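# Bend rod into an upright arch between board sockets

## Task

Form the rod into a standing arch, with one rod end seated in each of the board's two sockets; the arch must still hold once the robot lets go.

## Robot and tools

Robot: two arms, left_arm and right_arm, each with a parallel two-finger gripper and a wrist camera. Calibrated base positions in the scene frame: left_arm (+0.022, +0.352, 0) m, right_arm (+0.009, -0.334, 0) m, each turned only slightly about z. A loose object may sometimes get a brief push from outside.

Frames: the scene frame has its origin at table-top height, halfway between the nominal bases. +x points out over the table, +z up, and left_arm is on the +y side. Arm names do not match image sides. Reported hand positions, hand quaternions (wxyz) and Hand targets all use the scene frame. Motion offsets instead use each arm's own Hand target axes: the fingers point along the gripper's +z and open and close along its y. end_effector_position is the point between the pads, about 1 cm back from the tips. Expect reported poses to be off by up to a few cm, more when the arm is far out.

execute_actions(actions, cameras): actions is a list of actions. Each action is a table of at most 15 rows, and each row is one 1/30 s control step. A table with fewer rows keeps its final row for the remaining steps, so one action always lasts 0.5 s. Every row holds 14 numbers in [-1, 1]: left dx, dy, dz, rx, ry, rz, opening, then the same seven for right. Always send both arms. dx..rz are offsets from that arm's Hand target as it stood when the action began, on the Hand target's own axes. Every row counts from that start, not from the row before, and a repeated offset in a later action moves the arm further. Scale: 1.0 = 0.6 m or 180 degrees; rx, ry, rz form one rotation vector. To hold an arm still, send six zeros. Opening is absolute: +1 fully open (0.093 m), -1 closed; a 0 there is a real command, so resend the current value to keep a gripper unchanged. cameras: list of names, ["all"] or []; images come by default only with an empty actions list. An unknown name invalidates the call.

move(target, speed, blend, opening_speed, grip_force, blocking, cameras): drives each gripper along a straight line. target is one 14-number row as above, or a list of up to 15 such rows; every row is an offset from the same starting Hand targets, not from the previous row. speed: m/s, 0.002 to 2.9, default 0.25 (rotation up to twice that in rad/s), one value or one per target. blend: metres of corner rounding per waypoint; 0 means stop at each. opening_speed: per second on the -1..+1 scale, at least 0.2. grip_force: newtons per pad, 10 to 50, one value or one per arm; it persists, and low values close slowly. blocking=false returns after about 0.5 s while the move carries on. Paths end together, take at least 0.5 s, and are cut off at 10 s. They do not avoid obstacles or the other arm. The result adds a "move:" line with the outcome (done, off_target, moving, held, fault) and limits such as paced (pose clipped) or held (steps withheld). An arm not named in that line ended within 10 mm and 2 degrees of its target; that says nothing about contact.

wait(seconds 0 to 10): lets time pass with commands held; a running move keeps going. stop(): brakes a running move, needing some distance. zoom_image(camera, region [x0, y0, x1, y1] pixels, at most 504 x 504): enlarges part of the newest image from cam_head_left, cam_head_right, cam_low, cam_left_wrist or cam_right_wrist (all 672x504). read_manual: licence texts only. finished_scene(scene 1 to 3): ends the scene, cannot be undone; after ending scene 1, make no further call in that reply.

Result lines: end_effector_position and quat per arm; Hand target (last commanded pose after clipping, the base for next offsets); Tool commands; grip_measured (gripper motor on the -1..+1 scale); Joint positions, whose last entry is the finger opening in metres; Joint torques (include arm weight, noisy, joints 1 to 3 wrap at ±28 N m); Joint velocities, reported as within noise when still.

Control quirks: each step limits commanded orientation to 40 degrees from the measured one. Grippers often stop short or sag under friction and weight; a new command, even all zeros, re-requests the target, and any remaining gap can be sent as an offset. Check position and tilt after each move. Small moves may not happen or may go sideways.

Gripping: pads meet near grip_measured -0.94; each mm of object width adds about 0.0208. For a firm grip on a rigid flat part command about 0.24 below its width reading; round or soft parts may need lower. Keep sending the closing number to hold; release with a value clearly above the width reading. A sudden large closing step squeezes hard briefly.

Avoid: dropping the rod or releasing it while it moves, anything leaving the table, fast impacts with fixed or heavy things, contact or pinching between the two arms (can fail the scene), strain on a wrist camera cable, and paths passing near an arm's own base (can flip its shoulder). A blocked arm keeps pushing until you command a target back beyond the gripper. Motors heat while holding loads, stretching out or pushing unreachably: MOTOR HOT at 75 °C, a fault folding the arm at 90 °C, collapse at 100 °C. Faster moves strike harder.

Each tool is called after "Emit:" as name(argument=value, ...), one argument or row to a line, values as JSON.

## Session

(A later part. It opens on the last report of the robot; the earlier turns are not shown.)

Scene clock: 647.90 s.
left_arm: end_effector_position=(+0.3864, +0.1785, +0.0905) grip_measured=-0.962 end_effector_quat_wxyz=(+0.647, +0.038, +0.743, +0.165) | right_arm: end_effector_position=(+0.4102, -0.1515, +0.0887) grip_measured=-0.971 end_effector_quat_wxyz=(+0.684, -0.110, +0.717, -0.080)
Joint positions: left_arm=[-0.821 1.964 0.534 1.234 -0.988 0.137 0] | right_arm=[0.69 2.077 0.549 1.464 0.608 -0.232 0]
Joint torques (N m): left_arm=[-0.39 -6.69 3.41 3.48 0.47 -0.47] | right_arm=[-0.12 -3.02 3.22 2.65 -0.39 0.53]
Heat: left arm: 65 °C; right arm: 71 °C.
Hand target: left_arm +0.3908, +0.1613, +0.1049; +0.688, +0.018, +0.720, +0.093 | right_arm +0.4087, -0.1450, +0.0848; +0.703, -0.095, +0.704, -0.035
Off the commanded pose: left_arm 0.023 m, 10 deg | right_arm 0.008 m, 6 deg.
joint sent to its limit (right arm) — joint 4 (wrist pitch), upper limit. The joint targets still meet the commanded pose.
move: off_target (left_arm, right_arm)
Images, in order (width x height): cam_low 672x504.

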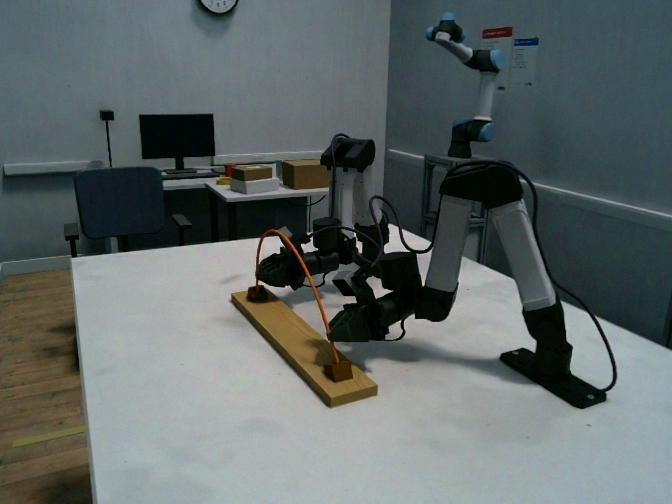

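Emit:
move(
  target=[0.0345,0.0045,0.0023,0,0,0,-1,0,0,0,0,0,0,-1],
  speed=0.1,
  cameras=["cam_low"],
)

Emit:
zoom_image(
  camera="cam_low",
  region=[310, 325, 370, 395],
)

Scene clock: 658.27 s.
left_arm: end_effector_position=(+0.3887, +0.1800, +0.0880) grip_measured=-0.962 end_effector_quat_wxyz=(+0.666, +0.016, +0.731, +0.149) | right_arm: end_effector_position=(+0.4102, -0.1511, +0.0886) grip_measured=-0.971 end_effector_quat_wxyz=(+0.684, -0.111, +0.717, -0.079)
Joint positions: left_arm=[-0.814 2.036 0.531 1.38 -0.987 0.137 0] | right_arm=[0.69 2.077 0.549 1.464 0.606 -0.232 0]
Joint torques (N m): left_arm=[0.16 -4.16 2.19 3.16 0.61 -0.47] | right_arm=[-0.18 -3.03 3.26 2.65 -0.37 0.54]
Heat: left arm: 70 °C; right arm: 71 °C.
Hand target: left_arm +0.3908, +0.1673, +0.0849; +0.688, +0.018, +0.720, +0.093 | right_arm +0.4087, -0.1450, +0.0848; +0.703, -0.095, +0.704, -0.035
Off the commanded pose: left_arm 0.013 m, 7 deg | right_arm 0.007 m, 6 deg.
joint sent to its limit (right arm) — joint 4 (wrist pitch), upper limit. The joint targets still meet the commanded pose.
move: off_target (left_arm, right_arm)
Images, in order (width x height): cam_low 672x504.

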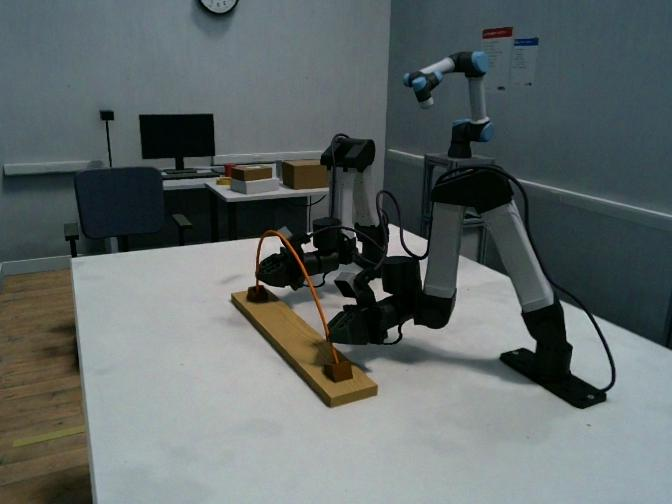

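Scaled by 7.200.

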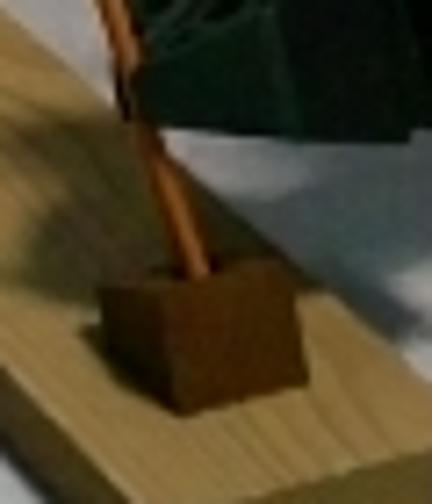

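Emit:
move(
  target=[0.03,0.004,0.002,0,0,0.02,-1,0.03,0,-0.002,0,0,-0.02,-1],
  speed=0.1,
  cameras=["cam_low"],
)

Emit:
zoom_image(
  camera="cam_low",
  region=[310, 325, 370, 395],
)

Emit:
zoom_image(
  camera="cam_low",
  region=[230, 250, 290, 310],
)

Scene clock: 671.80 s.
left_arm: end_effector_position=(+0.3929, +0.1798, +0.0836) grip_measured=-0.962 end_effector_quat_wxyz=(+0.664, +0.034, +0.729, +0.164) | right_arm: end_effector_position=(+0.4144, -0.1497, +0.0857) grip_measured=-0.971 end_effector_quat_wxyz=(+0.683, -0.117, +0.716, -0.086)
Joint positions: left_arm=[-0.803 2.072 0.543 1.416 -0.974 0.195 0] | right_arm=[0.686 2.099 0.569 1.466 0.605 -0.25 0]
Joint torques (N m): left_arm=[0.28 -1.13 0.61 3.51 0.59 -0.55] | right_arm=[-0.25 -2.1 0.81 2.63 -0.37 0.32]
Heat: left arm: 68 °C; right arm: 72 °C.
Hand target: left_arm +0.3907, +0.1724, +0.0674; +0.684, +0.041, +0.719, +0.114 | right_arm +0.4077, -0.1485, +0.0672; +0.702, -0.117, +0.700, -0.057
Off the commanded pose: left_arm 0.018 m, 6 deg | right_arm 0.020 m, 4 deg.
joint sent to its limit (right arm) — joint 4 (wrist pitch), upper limit. The joint targets are off in orientation, not in position.
move: off_target (left_arm, right_arm)
Images, in order (width x height): cam_low 672x504.

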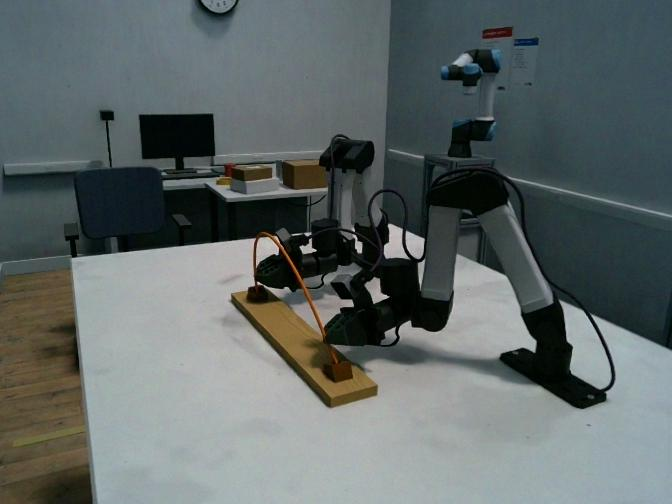

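Scaled by 7.200.

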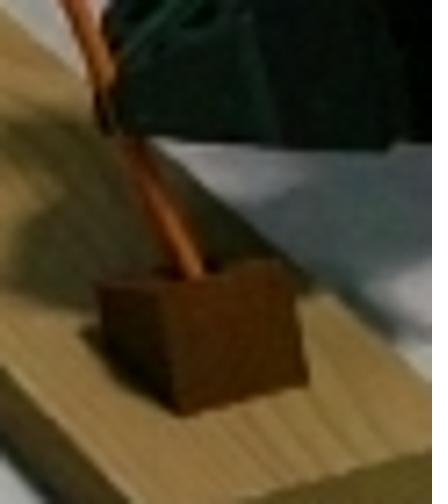

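Scaled by 8.400.

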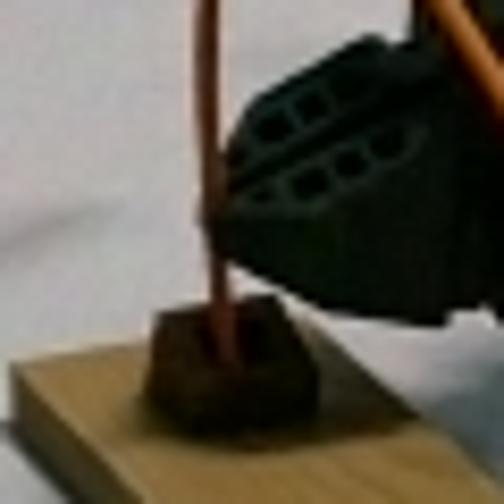

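Emit:
move(
  target=[
    [-0.015,0,-0.01,0,0,0,-1,-0.015,0,-0.01,0,0,0,-1],
    [-0.015,0,-0.01,0,0,0,-0.3,-0.015,0,-0.01,0,0,0,-0.3],
  ],
  speed=0.1,
  opening_speed=0.4,
  cameras=["cam_low","cam_head_right"],
)

Emit:
zoom_image(
  camera="cam_low",
  region=[220, 210, 400, 410],
)

Scene clock: 683.10 s.
left_arm: end_effector_position=(+0.3823, +0.1852, +0.0595) grip_measured=-0.304 end_effector_quat_wxyz=(+0.644, +0.053, +0.743, +0.174) | right_arm: end_effector_position=(+0.4031, -0.1519, +0.0628) grip_measured=-0.302 end_effector_quat_wxyz=(+0.660, -0.134, +0.734, -0.085)
Joint positions: left_arm=[-0.813 2.113 0.503 1.414 -0.974 0.171 0.031] | right_arm=[0.694 2.122 0.527 1.459 0.591 -0.232 0.031]
Joint torques (N m): left_arm=[-0.43 -7.38 2.24 3.58 0.4 -0.12] | right_arm=[0.51 -6.09 2.7 2.72 -0.05 0.11]
Heat: left arm: 72 °C; right arm: 72 °C.
Hand target: left_arm +0.3853, +0.1699, +0.0764; +0.684, +0.041, +0.719, +0.114 | right_arm +0.4016, -0.1468, +0.0760; +0.702, -0.117, +0.700, -0.057
Off the commanded pose: left_arm 0.023 m, 9 deg | right_arm 0.014 m, 7 deg.
joint sent to its limit (right arm) — joint 4 (wrist pitch), upper limit. The joint targets still meet the commanded pose.
move: off_target (left_arm, right_arm); target 2's new opening was sent with left_arm's hand 0.014 m and 6 deg from that target
Images, in order (width x height): cam_head_right 672x504, cam_low 672x504.

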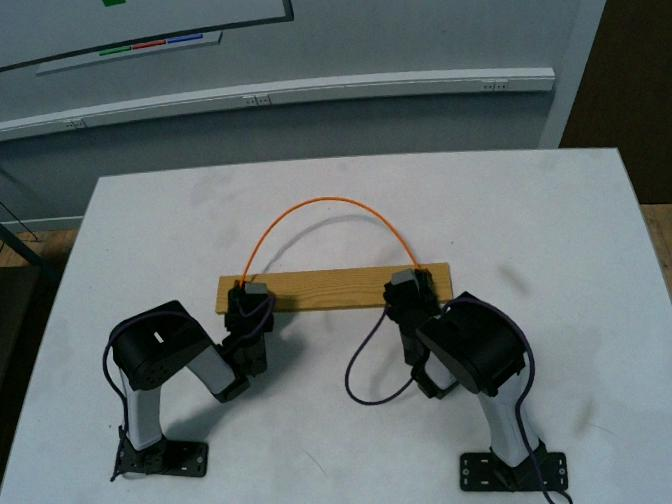

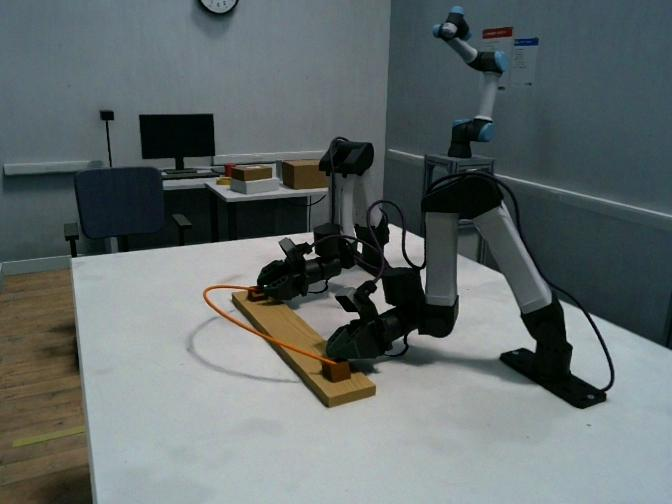

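Scaled by 2.520.

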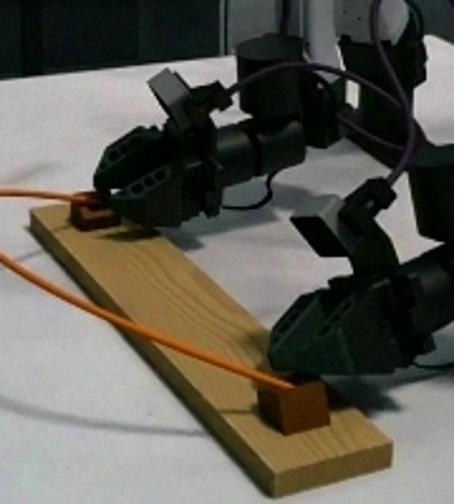

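Emit:
move(
  target=[
    [-0.03,0,-0.08,0,0,0,0,-0.03,0,-0.08,0,0,0,0],
    [-0.2,0,-0.15,0,0,0,0,-0.2,0,-0.15,0,0,0,0],
  ],
  speed=0.2,
  blend=0.02,
  cameras=["all"],
)

Emit:
zoom_image(
  camera="cam_low",
  region=[190, 260, 390, 410],
)

Emit:
zoom_image(
  camera="cam_head_left",
  region=[190, 250, 270, 330],
)

Emit:
zoom_image(
  camera="cam_head_right",
  region=[390, 240, 470, 320],
)

Scene clock: 726.50 s.
left_arm: end_effector_position=(+0.3027, +0.1359, +0.1789) grip_measured=-0.002 end_effector_quat_wxyz=(+0.673, +0.070, +0.724, +0.136) | right_arm: end_effector_position=(+0.3088, -0.1290, +0.1740) grip_measured=-0.002 end_effector_quat_wxyz=(+0.688, -0.142, +0.708, -0.075)
Joint positions: left_arm=[-1.139 1.516 0.503 0.844 -1.215 0.138 0.045] | right_arm=[1.005 1.461 0.37 1.023 0.87 -0.254 0.045]
Joint torques (N m): left_arm=[-0.1 -7.98 6.58 1.93 -0.31 -0.22] | right_arm=[0.42 -6.23 9.01 1.63 0.23 0.13]
Heat: left arm: 77 °C; right arm: 69 °C. Fold the left arm in close to its base, or ease its load, before you think long.
Hand target: left_arm +0.3031, +0.1343, +0.1967; +0.684, +0.041, +0.719, +0.115 | right_arm +0.3104, -0.1251, +0.1932; +0.702, -0.117, +0.700, -0.057
Off the commanded pose: left_arm 0.018 m, 4 deg | right_arm 0.020 m, 4 deg.
MOTOR HOT: joint 4 (wrist pitch) of the left arm reports 77 °C; the controller's stop level is 90 °C. To cool a motor, set the load down, stop pushing, or move to a pose that needs little force.
move: off_target (left_arm, right_arm)
camera_calibration:
cam_left_wrist: T_world_to_cam=[[0.0676928, -0.955938, -0.285659, 0.160809], [-0.488709, 0.217845, -0.844812, 0.311029], [0.869817, 0.196792, -0.452429, -0.126115], [0, 0, 0, 1]] pos_world=[0.250814, 0.110786, 0.25164]
cam_right_wrist: T_world_to_cam=[[0.118981, -0.940659, 0.317813, -0.213842], [-0.421023, -0.337683, -0.841849, 0.273183], [0.899213, -0.0336422, -0.436217, -0.123514], [0, 0, 0, 1]] pos_world=[0.251525, -0.113059, 0.244062]

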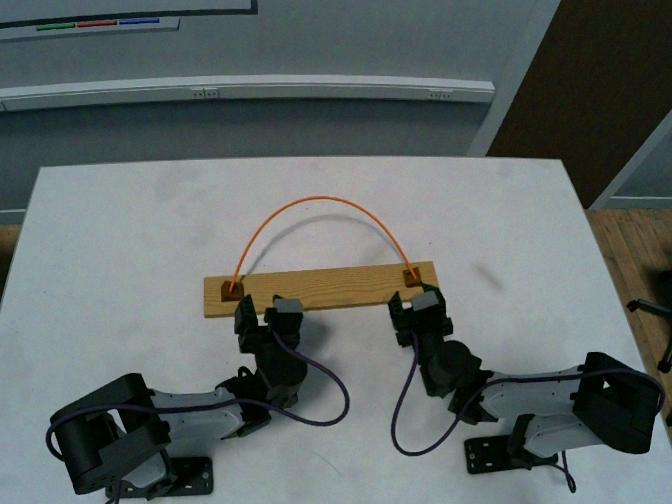

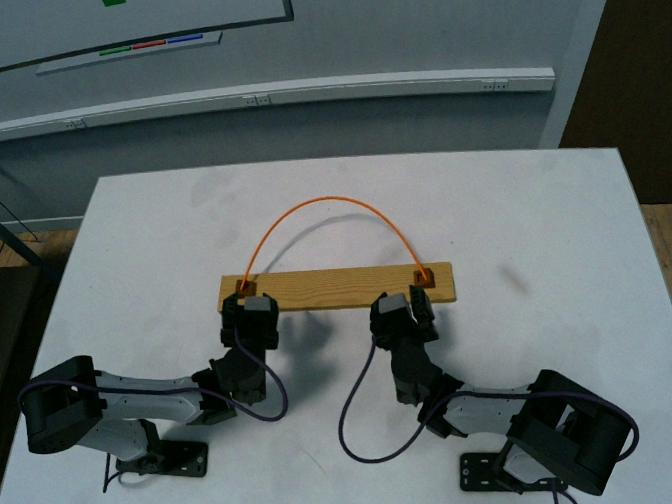

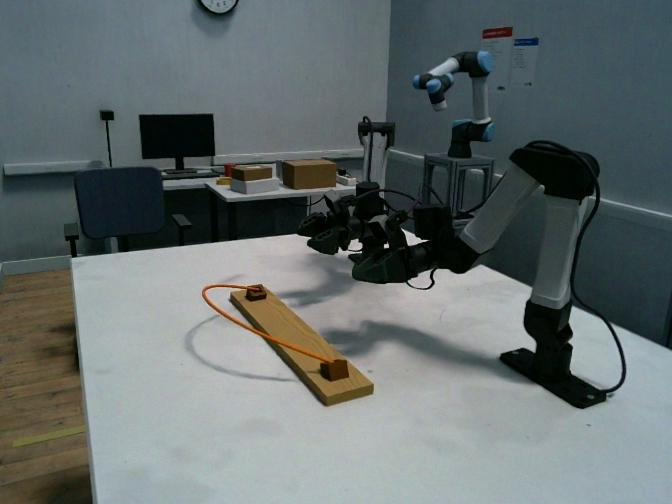

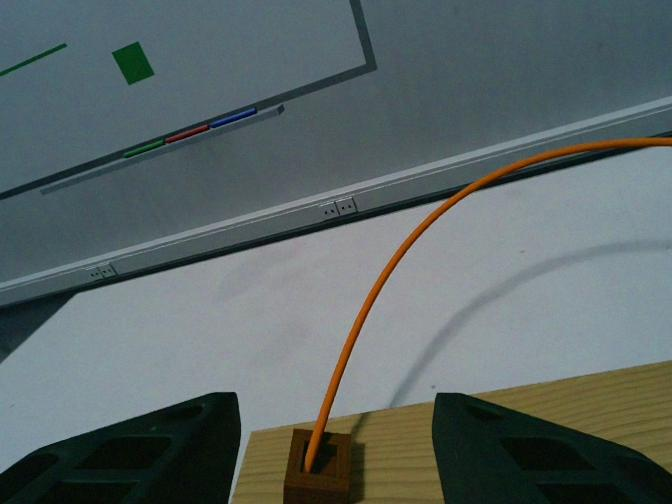

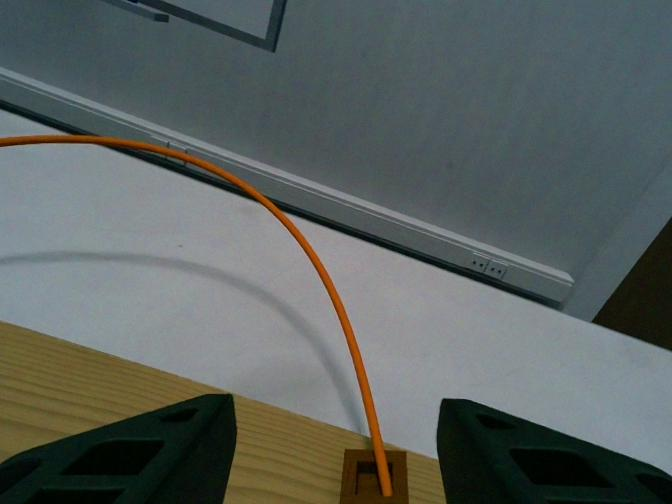

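Scaled by 2.520.

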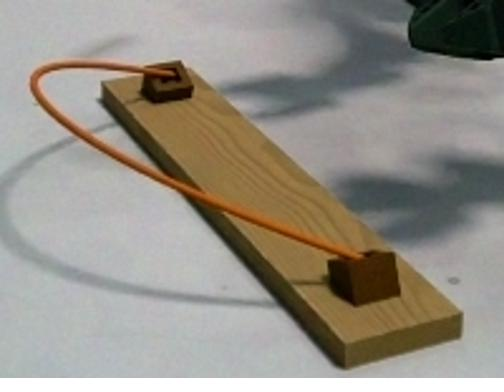

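Scaled by 6.300.

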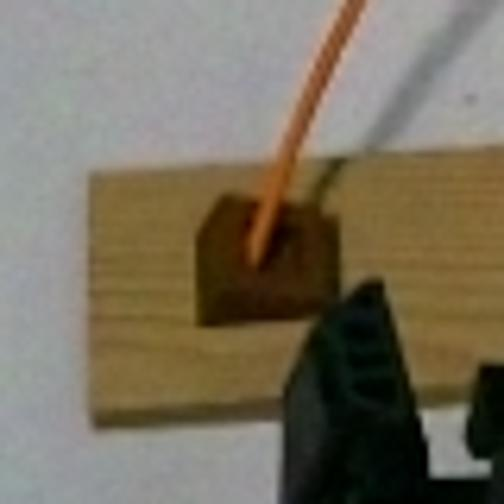

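Scaled by 6.300.

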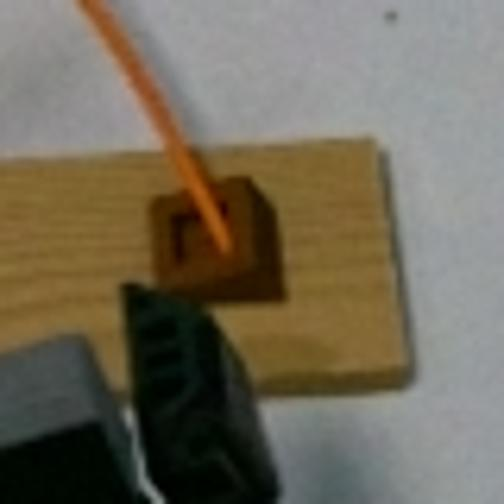

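Emit:
move(
  target=[-0.0143,-0.0162,0.279,0.189,0.3146,0.1656,0.3,-0.001,0,0.2905,-0.16,0.3341,-0.1201,0.3],
  speed=0.25,
  cameras=["cam_low","cam_head_left","cam_left_wrist","cam_right_wrist"],
)

Scene clock: 783.60 s.
left_arm: end_effector_position=(+0.4684, +0.1442, +0.1920) grip_measured=+0.297 end_effector_quat_wxyz=(+0.174, +0.340, +0.920, +0.084) | right_arm: end_effector_position=(+0.4807, -0.1113, +0.1945) grip_measured=+0.298 end_effector_quat_wxyz=(+0.194, -0.353, +0.913, -0.068)
Joint positions: left_arm=[-0.531 2.23 2.379 -1.395 -0.216 0.235 0.059] | right_arm=[0.543 2.403 2.687 -1.482 0.183 -0.273 0.06]
Joint torques (N m): left_arm=[0.24 -11.58 7.16 1.08 -0.1 0.11] | right_arm=[-0.58 -9.52 9.16 0.94 0.02 -0.16]
Heat: left arm: 62 °C; right arm: 63 °C.
Hand target: left_arm +0.4709, +0.1413, +0.1968; +0.181, +0.345, +0.918, +0.078 | right_arm +0.4841, -0.1101, +0.1920; +0.191, -0.358, +0.912, -0.063
Off the commanded pose: left_arm 0.006 m, 1 deg | right_arm 0.004 m, 1 deg.
MOTOR HOT: cleared for the motors of the left arm.
move: done
camera_calibration:
cam_left_wrist: T_world_to_cam=[[-0.598944, -0.758056, -0.258104, 0.439647], [-0.799727, 0.582832, 0.144023, 0.304517], [0.0412538, 0.292674, -0.955322, 0.204848], [0, 0, 0, 1]] pos_world=[0.498404, 0.095841, 0.265313]
cam_right_wrist: T_world_to_cam=[[0.63841, -0.728488, 0.248473, -0.436668], [-0.765527, -0.634513, 0.106592, 0.316851], [0.0800079, -0.258262, -0.962756, 0.202694], [0, 0, 0, 1]] pos_world=[0.505114, -0.0647128, 0.269871]
Images, in order (width x height): cam_head_left 672x504, cam_low 672x504, cam_left_wrist 672x504, cam_right_wrist 672x504.

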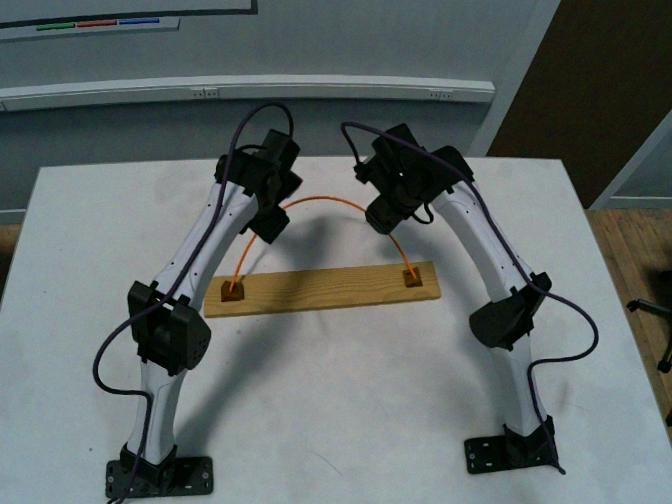

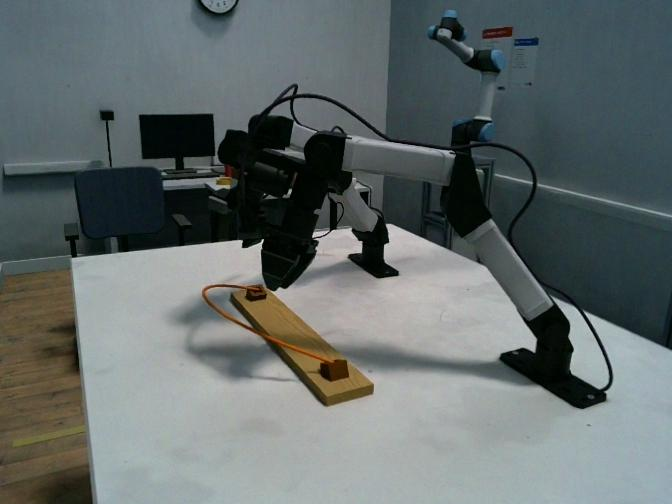

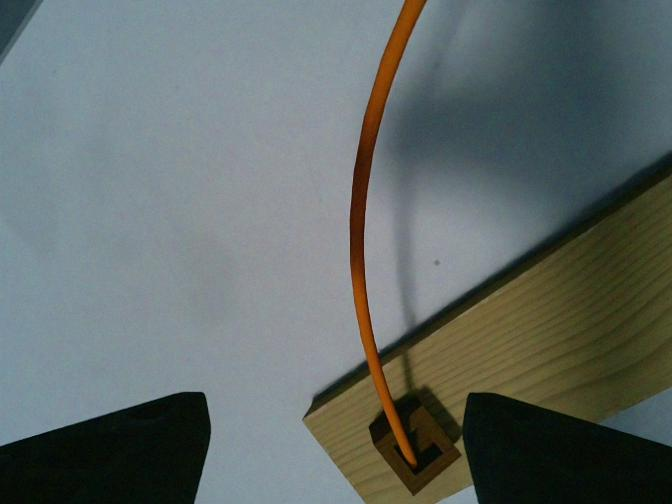

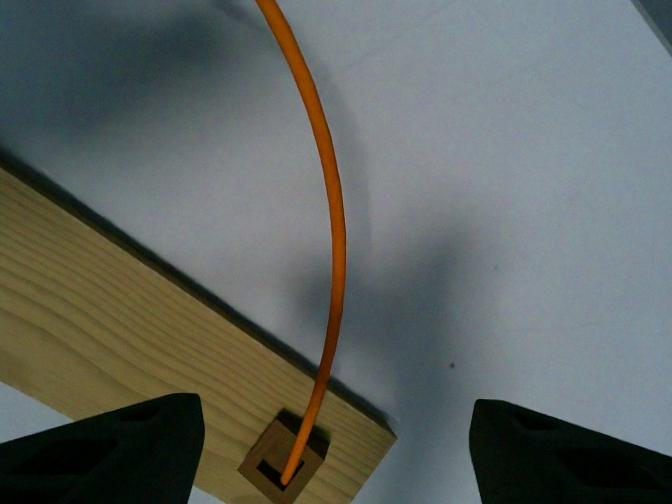

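Emit:
move(
  target=[
    [0,-0.0133,0.181,0,0,0,0.3,0.016,-0.003,0.186,0,0,0,0.3],
    [0,-0.0133,0.181,0,0,0,-1,0.016,-0.003,0.186,0,0,0,-1],
  ],
  speed=0.15,
  opening_speed=0.8,
  cameras=["cam_low","cam_left_wrist","cam_right_wrist"],
)

Scene clock: 804.10 s.
left_arm: end_effector_position=(+0.5036, +0.1406, +0.0905) grip_measured=-0.942 end_effector_quat_wxyz=(+0.169, +0.341, +0.921, +0.083) | right_arm: end_effector_position=(+0.5219, -0.1145, +0.0982) grip_measured=-0.964 end_effector_quat_wxyz=(+0.199, -0.354, +0.911, -0.068)
Joint positions: left_arm=[-0.5 2.307 2.099 -1.042 -0.204 0.264 0] | right_arm=[0.498 2.403 2.277 -1.054 0.166 -0.321 0]
Joint torques (N m): left_arm=[0.24 -13.46 5.68 1.34 -0.12 0.12] | right_arm=[-0.75 -10.73 6.08 1.15 -0.01 -0.14]
Heat: left arm: 59 °C; right arm: 58 °C.
Hand target: left_arm +0.5079, +0.1373, +0.0943; +0.181, +0.345, +0.918, +0.078 | right_arm +0.5228, -0.1154, +0.0871; +0.192, -0.358, +0.912, -0.063
Off the commanded pose: left_arm 0.007 m, 2 deg | right_arm 0.011 m, 1 deg.
move: off_target (right_arm); target 2's new opening was sent with right_arm's hand 0.011 m and 1 deg from that target
camera_calibration:
cam_left_wrist: T_world_to_cam=[[-0.601721, -0.757357, -0.253657, 0.432671], [-0.798065, 0.582834, 0.152961, 0.347739], [0.0319937, 0.294475, -0.955123, 0.111957], [0, 0, 0, 1]] pos_world=[0.534284, 0.0920442, 0.163493]
cam_right_wrist: T_world_to_cam=[[0.639147, -0.726376, 0.252725, -0.441918], [-0.763731, -0.638157, 0.0973178, 0.356169], [0.0905886, -0.255214, -0.962632, 0.100713], [0, 0, 0, 1]] pos_world=[0.545344, -0.0680039, 0.173972]
Images, in order (width x height): cam_low 672x504, cam_left_wrist 672x504, cam_right_wrist 672x504.

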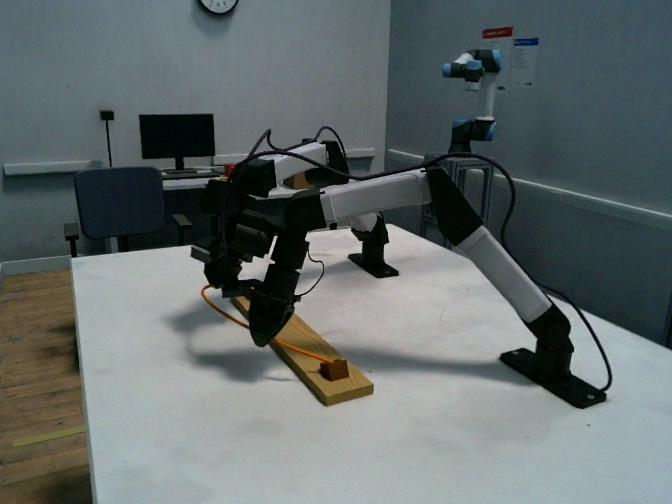

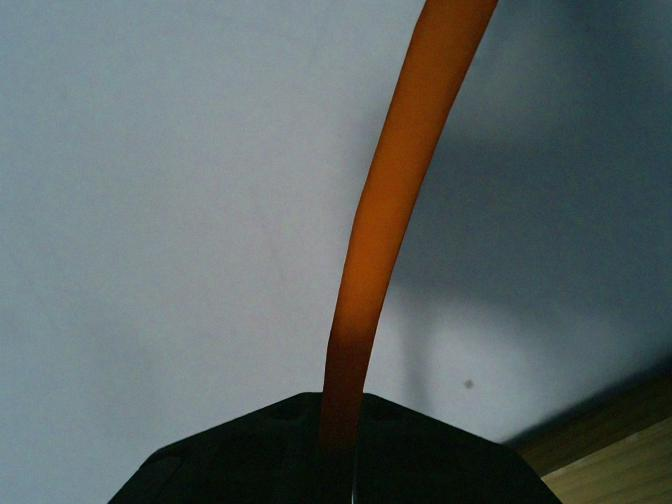

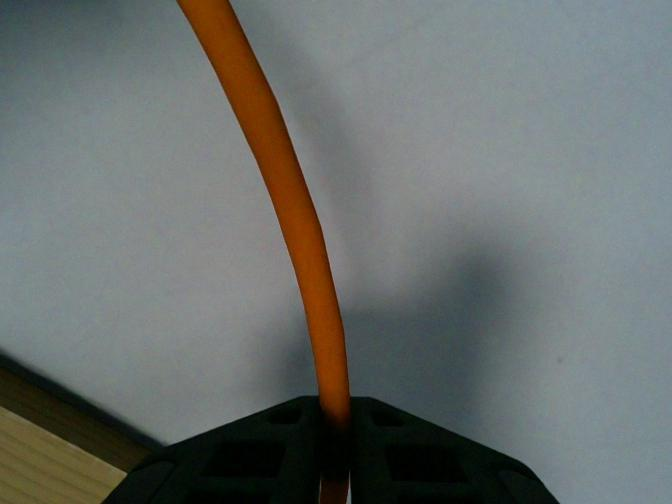

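Emit:
move(
  target=[
    [0.011,-0.0073,-0.085,-0.0815,-0.0943,-0.002,-1,0.0057,0.0077,-0.0927,0.0834,-0.0889,-0.002,-1],
    [0.0465,-0.0362,-0.1618,-0.167,-0.193,-0.005,-1,0.0373,0.0397,-0.1793,0.171,-0.182,-0.005,-1],
    [0.0972,-0.0787,-0.2138,-0.2485,-0.2876,-0.007,-1,0.0845,0.0857,-0.2388,0.2545,-0.271,-0.007,-1],
  ],
  speed=0.15,
  blend=0.004,
  cameras=["cam_low","cam_head_left","cam_head_right","cam_left_wrist","cam_right_wrist"],
)

Emit:
zoom_image(
  camera="cam_low",
  region=[210, 210, 400, 410],
)

Emit:
zoom_image(
  camera="cam_head_left",
  region=[190, 230, 290, 320],
)

Emit:
zoom_image(
  camera="cam_head_right",
  region=[370, 230, 470, 320],
)

Scene clock: 841.87 s.
left_arm: end_effector_position=(+0.3898, +0.1405, +0.1706) grip_measured=-0.954 end_effector_quat_wxyz=(+0.648, +0.253, +0.671, +0.256) | right_arm: end_effector_position=(+0.4003, -0.1162, +0.1784) grip_measured=-0.971 end_effector_quat_wxyz=(+0.642, -0.275, +0.670, -0.252)
Joint positions: left_arm=[-0.841 1.721 0.592 1.086 -0.834 0.705 0] | right_arm=[0.81 1.731 0.681 0.985 0.749 -0.719 0]
Joint torques (N m): left_arm=[-0.31 -7.1 4.6 2.93 -0.13 0.27] | right_arm=[0.4 -6.05 6.17 2.41 0.25 -0.21]
Heat: left arm: 56 °C; right arm: 56 °C.
Hand target: left_arm +0.3893, +0.1380, +0.1839; +0.667, +0.242, +0.657, +0.253 | right_arm +0.3999, -0.1150, +0.1904; +0.661, -0.261, +0.656, -0.255
Off the commanded pose: left_arm 0.013 m, 3 deg | right_arm 0.012 m, 3 deg.
move: off_target (left_arm, right_arm)
camera_calibration:
cam_left_wrist: T_world_to_cam=[[-0.0219267, -0.743698, -0.668156, 0.227248], [-0.442493, 0.606512, -0.660563, 0.241471], [0.896504, 0.28117, -0.34238, -0.247552], [0, 0, 0, 1]] pos_world=[0.333763, 0.0921537, 0.226587]
cam_right_wrist: T_world_to_cam=[[0.0652983, -0.708344, 0.702841, -0.234272], [-0.432615, -0.654804, -0.619738, 0.247952], [0.899211, -0.263592, -0.349198, -0.245622], [0, 0, 0, 1]] pos_world=[0.343432, -0.0683291, 0.232551]

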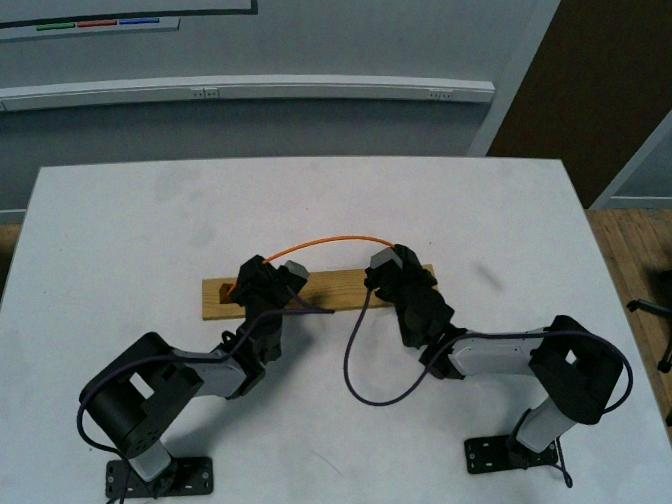

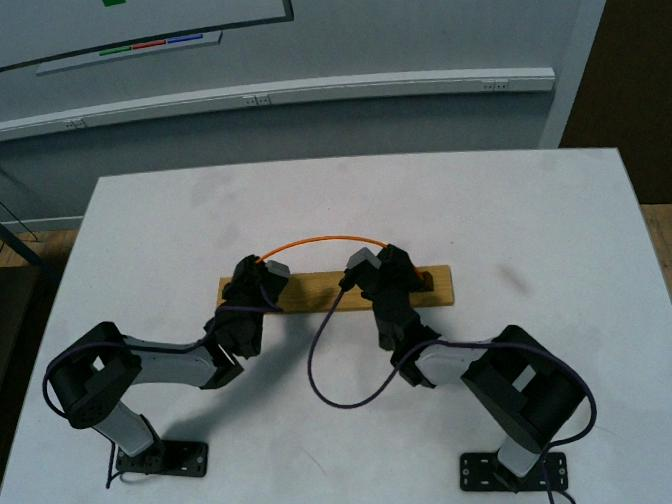

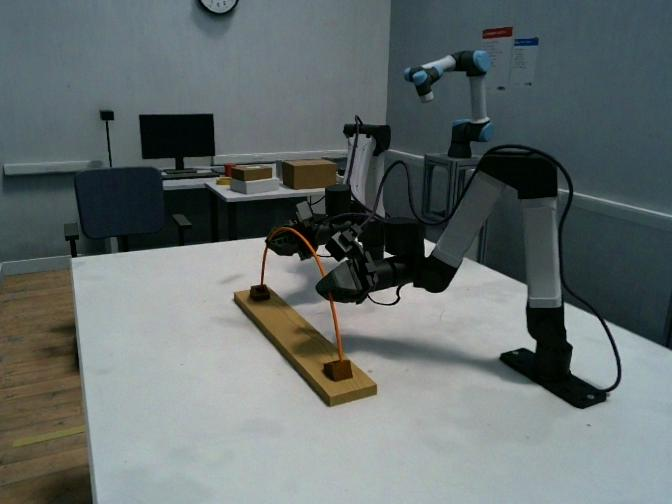

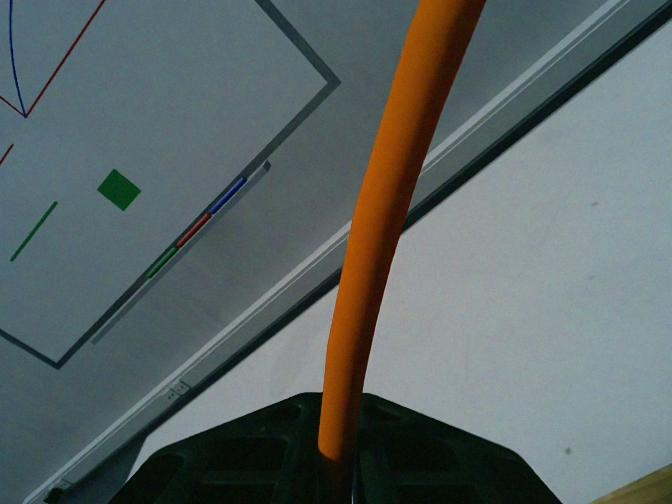

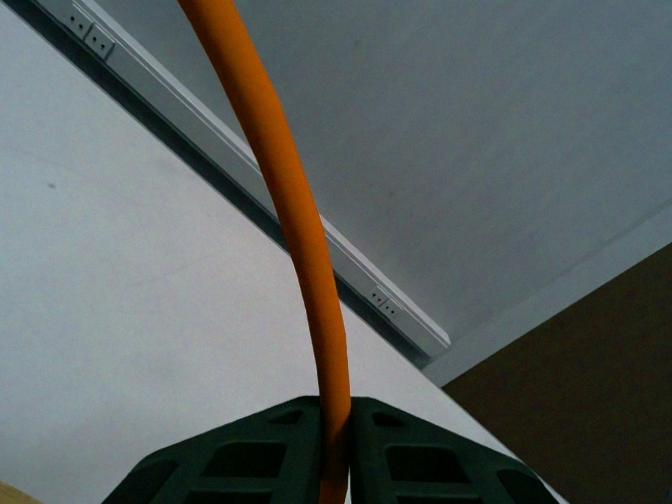

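Scaled by 2.520.

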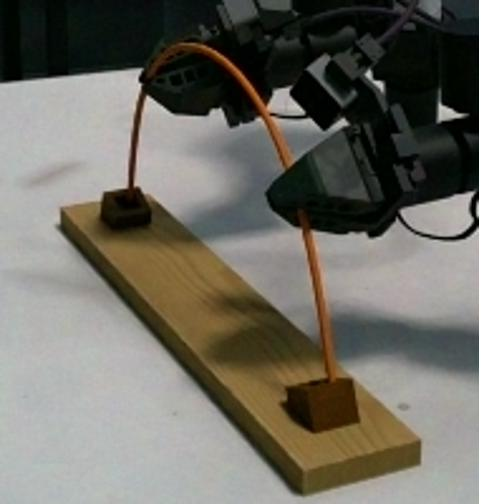

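Scaled by 5.040.

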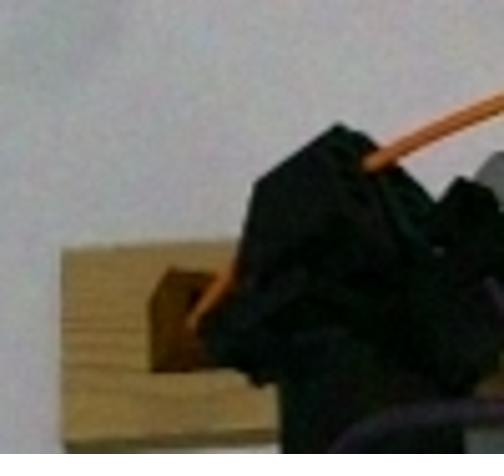

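Scaled by 5.040.

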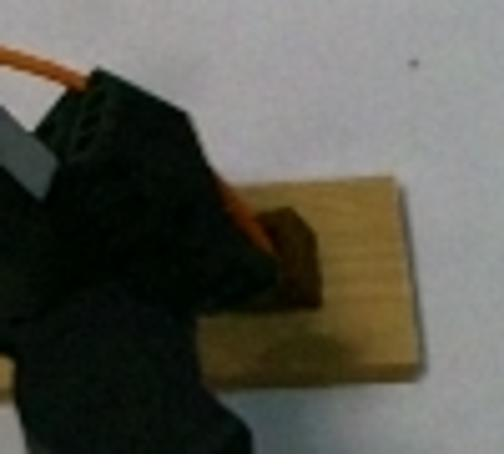

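Emit:
move(
  target=[0.0377,-0.0328,-0.001,0,0,0,-1,0.0367,0.034,0,0,0,0,-1],
  speed=0.1,
  cameras=["cam_low","cam_head_left"],
)

Emit:
zoom_image(
  camera="cam_low",
  region=[210, 210, 400, 410],
)

Scene clock: 856.17 s.
left_arm: end_effector_position=(+0.3918, +0.1371, +0.1663) grip_measured=-0.954 end_effector_quat_wxyz=(+0.673, +0.234, +0.656, +0.250) | right_arm: end_effector_position=(+0.4019, -0.1162, +0.1723) grip_measured=-0.971 end_effector_quat_wxyz=(+0.671, -0.246, +0.654, -0.248)
Joint positions: left_arm=[-0.844 1.819 0.583 1.282 -0.834 0.732 0] | right_arm=[0.81 1.832 0.657 1.208 0.759 -0.737 0]
Joint torques (N m): left_arm=[-0.1 -4.71 2.51 2.51 -0.08 -0.02] | right_arm=[0.4 -5.16 4.6 1.74 0.08 -0.2]
Heat: left arm: 59 °C; right arm: 58 °C.
Hand target: left_arm +0.3893, +0.1380, +0.1539; +0.667, +0.242, +0.657, +0.253 | right_arm +0.4000, -0.1151, +0.1603; +0.661, -0.261, +0.656, -0.255
Off the commanded pose: left_arm 0.013 m, 1 deg | right_arm 0.012 m, 2 deg.
move: off_target (left_arm, right_arm)
Images, in order (width x height): cam_head_left 672x504, cam_low 672x504.

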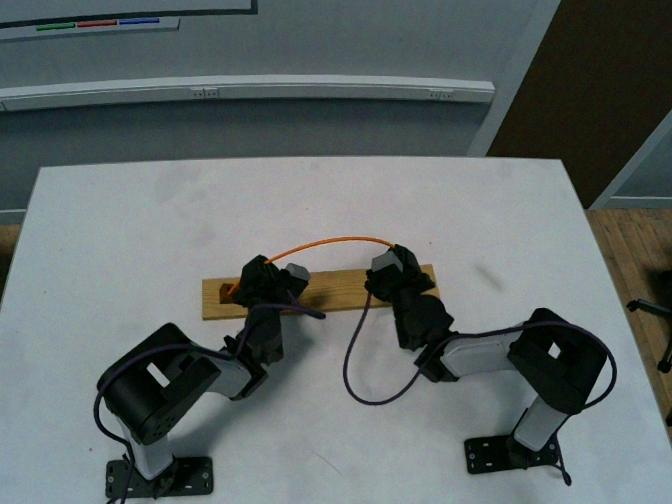

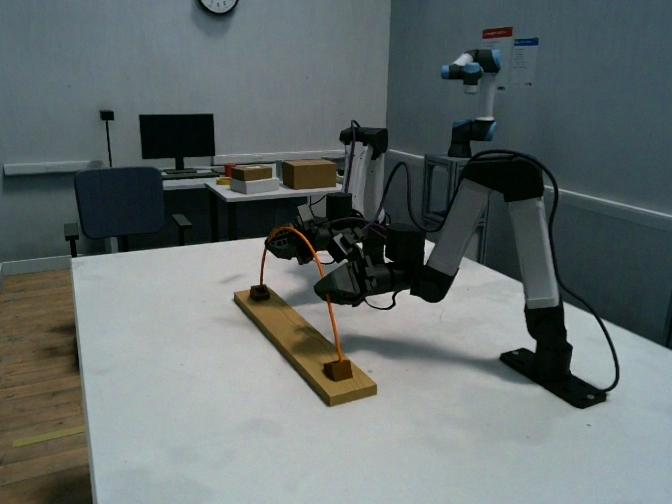

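Scaled by 2.520.

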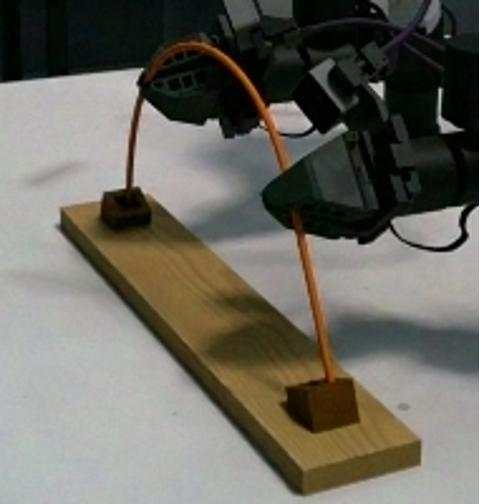

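Emit:
move(
  target=[
    [-0.02,0.0175,0,0,0,0,-1,-0.02,-0.018,0,0,0,0,-1],
    [-0.02,0.0175,0,0,0,0,-0.6,-0.02,-0.018,0,0,0,0,-0.6],
  ],
  speed=0.1,
  opening_speed=0.25,
  cameras=["cam_low","cam_head_left"],
)

Emit:
zoom_image(
  camera="cam_low",
  region=[210, 210, 400, 410],
)

Scene clock: 865.90 s.
left_arm: end_effector_position=(+0.3913, +0.1386, +0.1631) grip_measured=-0.602 end_effector_quat_wxyz=(+0.660, +0.245, +0.661, +0.259) | right_arm: end_effector_position=(+0.4009, -0.1157, +0.1642) grip_measured=-0.602 end_effector_quat_wxyz=(+0.653, -0.266, +0.661, -0.255)
Joint positions: left_arm=[-0.844 1.801 0.583 1.227 -0.84 0.736 0.016] | right_arm=[0.812 1.819 0.657 1.14 0.759 -0.74 0.016]
Joint torques (N m): left_arm=[-0.12 -9.1 3.6 2.23 -0.04 -0.02] | right_arm=[0.25 -8.87 6.39 1.6 0.09 -0.13]
Heat: left arm: 59 °C; right arm: 57 °C.
Hand target: left_arm +0.3890, +0.1381, +0.1699; +0.667, +0.242, +0.657, +0.253 | right_arm +0.4000, -0.1149, +0.1765; +0.661, -0.261, +0.656, -0.255
Off the commanded pose: left_arm 0.007 m, 1 deg | right_arm 0.012 m, 1 deg.
move: off_target (right_arm)
Images, in order (width x height): cam_head_left 672x504, cam_low 672x504.

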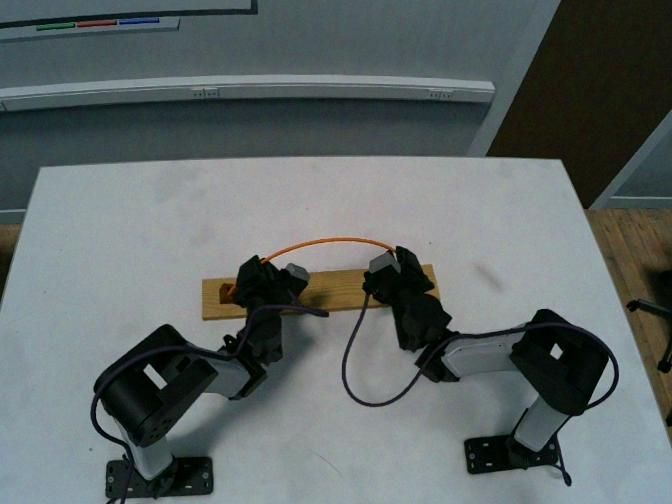

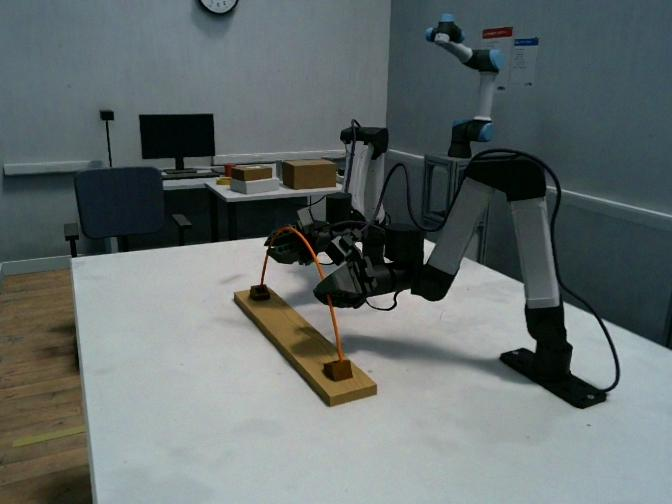

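Scaled by 2.520.

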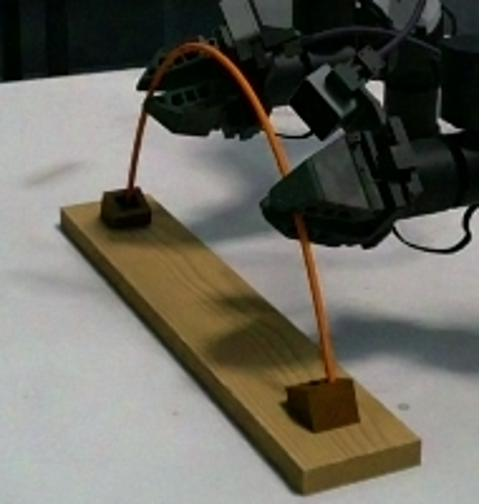

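Emit:
move(
  target=[
    [0,0,0,0,0,0,0.1,0,0,0,0,0,0,0.1],
    [0,0,-0.2,0,0,0,0.1,0,0,-0.2,0,0,0,0.1],
  ],
  speed=0.1,
  opening_speed=0.6,
  cameras=["cam_low","cam_head_left","cam_left_wrist"],
)

Emit:
zoom_image(
  camera="cam_low",
  region=[210, 210, 400, 410],
)

Scene clock: 876.10 s.
left_arm: end_effector_position=(+0.2708, +0.1350, +0.1478) grip_measured=+0.098 end_effector_quat_wxyz=(+0.638, +0.286, +0.658, +0.280) | right_arm: end_effector_position=(+0.2833, -0.1122, +0.1683) grip_measured=+0.098 end_effector_quat_wxyz=(+0.654, -0.271, +0.658, -0.257)
Joint positions: left_arm=[-1.237 1.616 0.328 1.206 -1.217 0.746 0.05] | right_arm=[1.163 1.579 0.39 1.16 1.103 -0.74 0.05]
Joint torques (N m): left_arm=[-0.24 -7.66 3.54 2.96 -0.28 -0.04] | right_arm=[0.46 -6.8 4.3 1.7 0.2 -0.12]
Heat: left arm: 59 °C; right arm: 56 °C.
Hand target: left_arm +0.2690, +0.1369, +0.1676; +0.667, +0.242, +0.657, +0.253 | right_arm +0.2800, -0.1160, +0.1762; +0.661, -0.261, +0.656, -0.255
Off the commanded pose: left_arm 0.020 m, 7 deg | right_arm 0.009 m, 1 deg.
move: off_target (left_arm)
camera_calibration:
cam_left_wrist: T_world_to_cam=[[-0.0326648, -0.683545, -0.729177, 0.209175], [-0.433166, 0.667169, -0.606014, 0.158323], [0.900722, 0.296059, -0.317881, -0.153838], [0, 0, 0, 1]] pos_world=[0.213978, 0.0828974, 0.19957]
Images, in order (width x height): cam_head_left 672x504, cam_low 672x504, cam_left_wrist 672x504.

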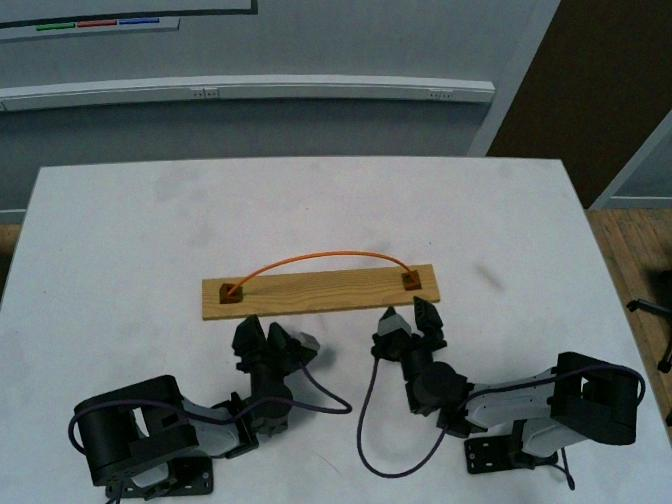

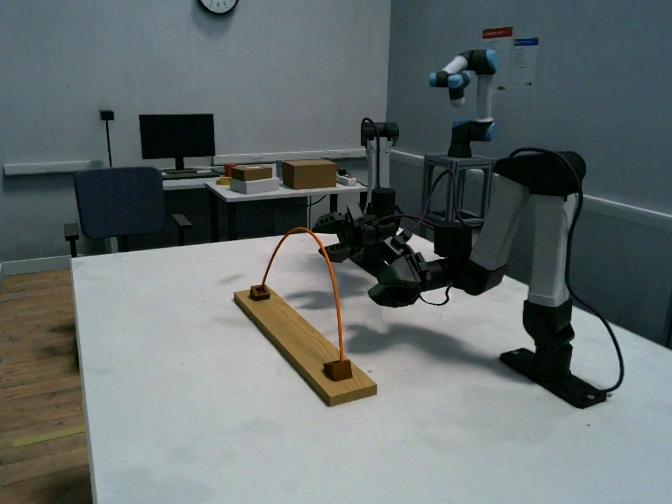

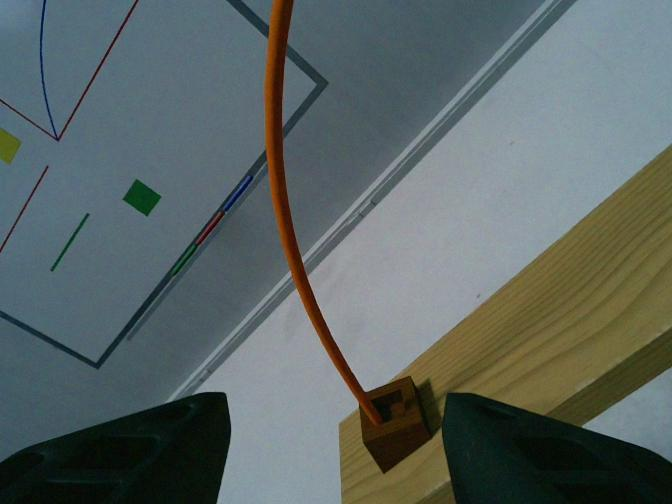

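Scaled by 2.520.

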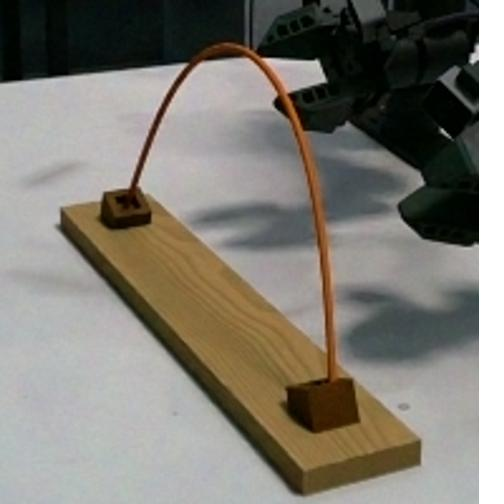

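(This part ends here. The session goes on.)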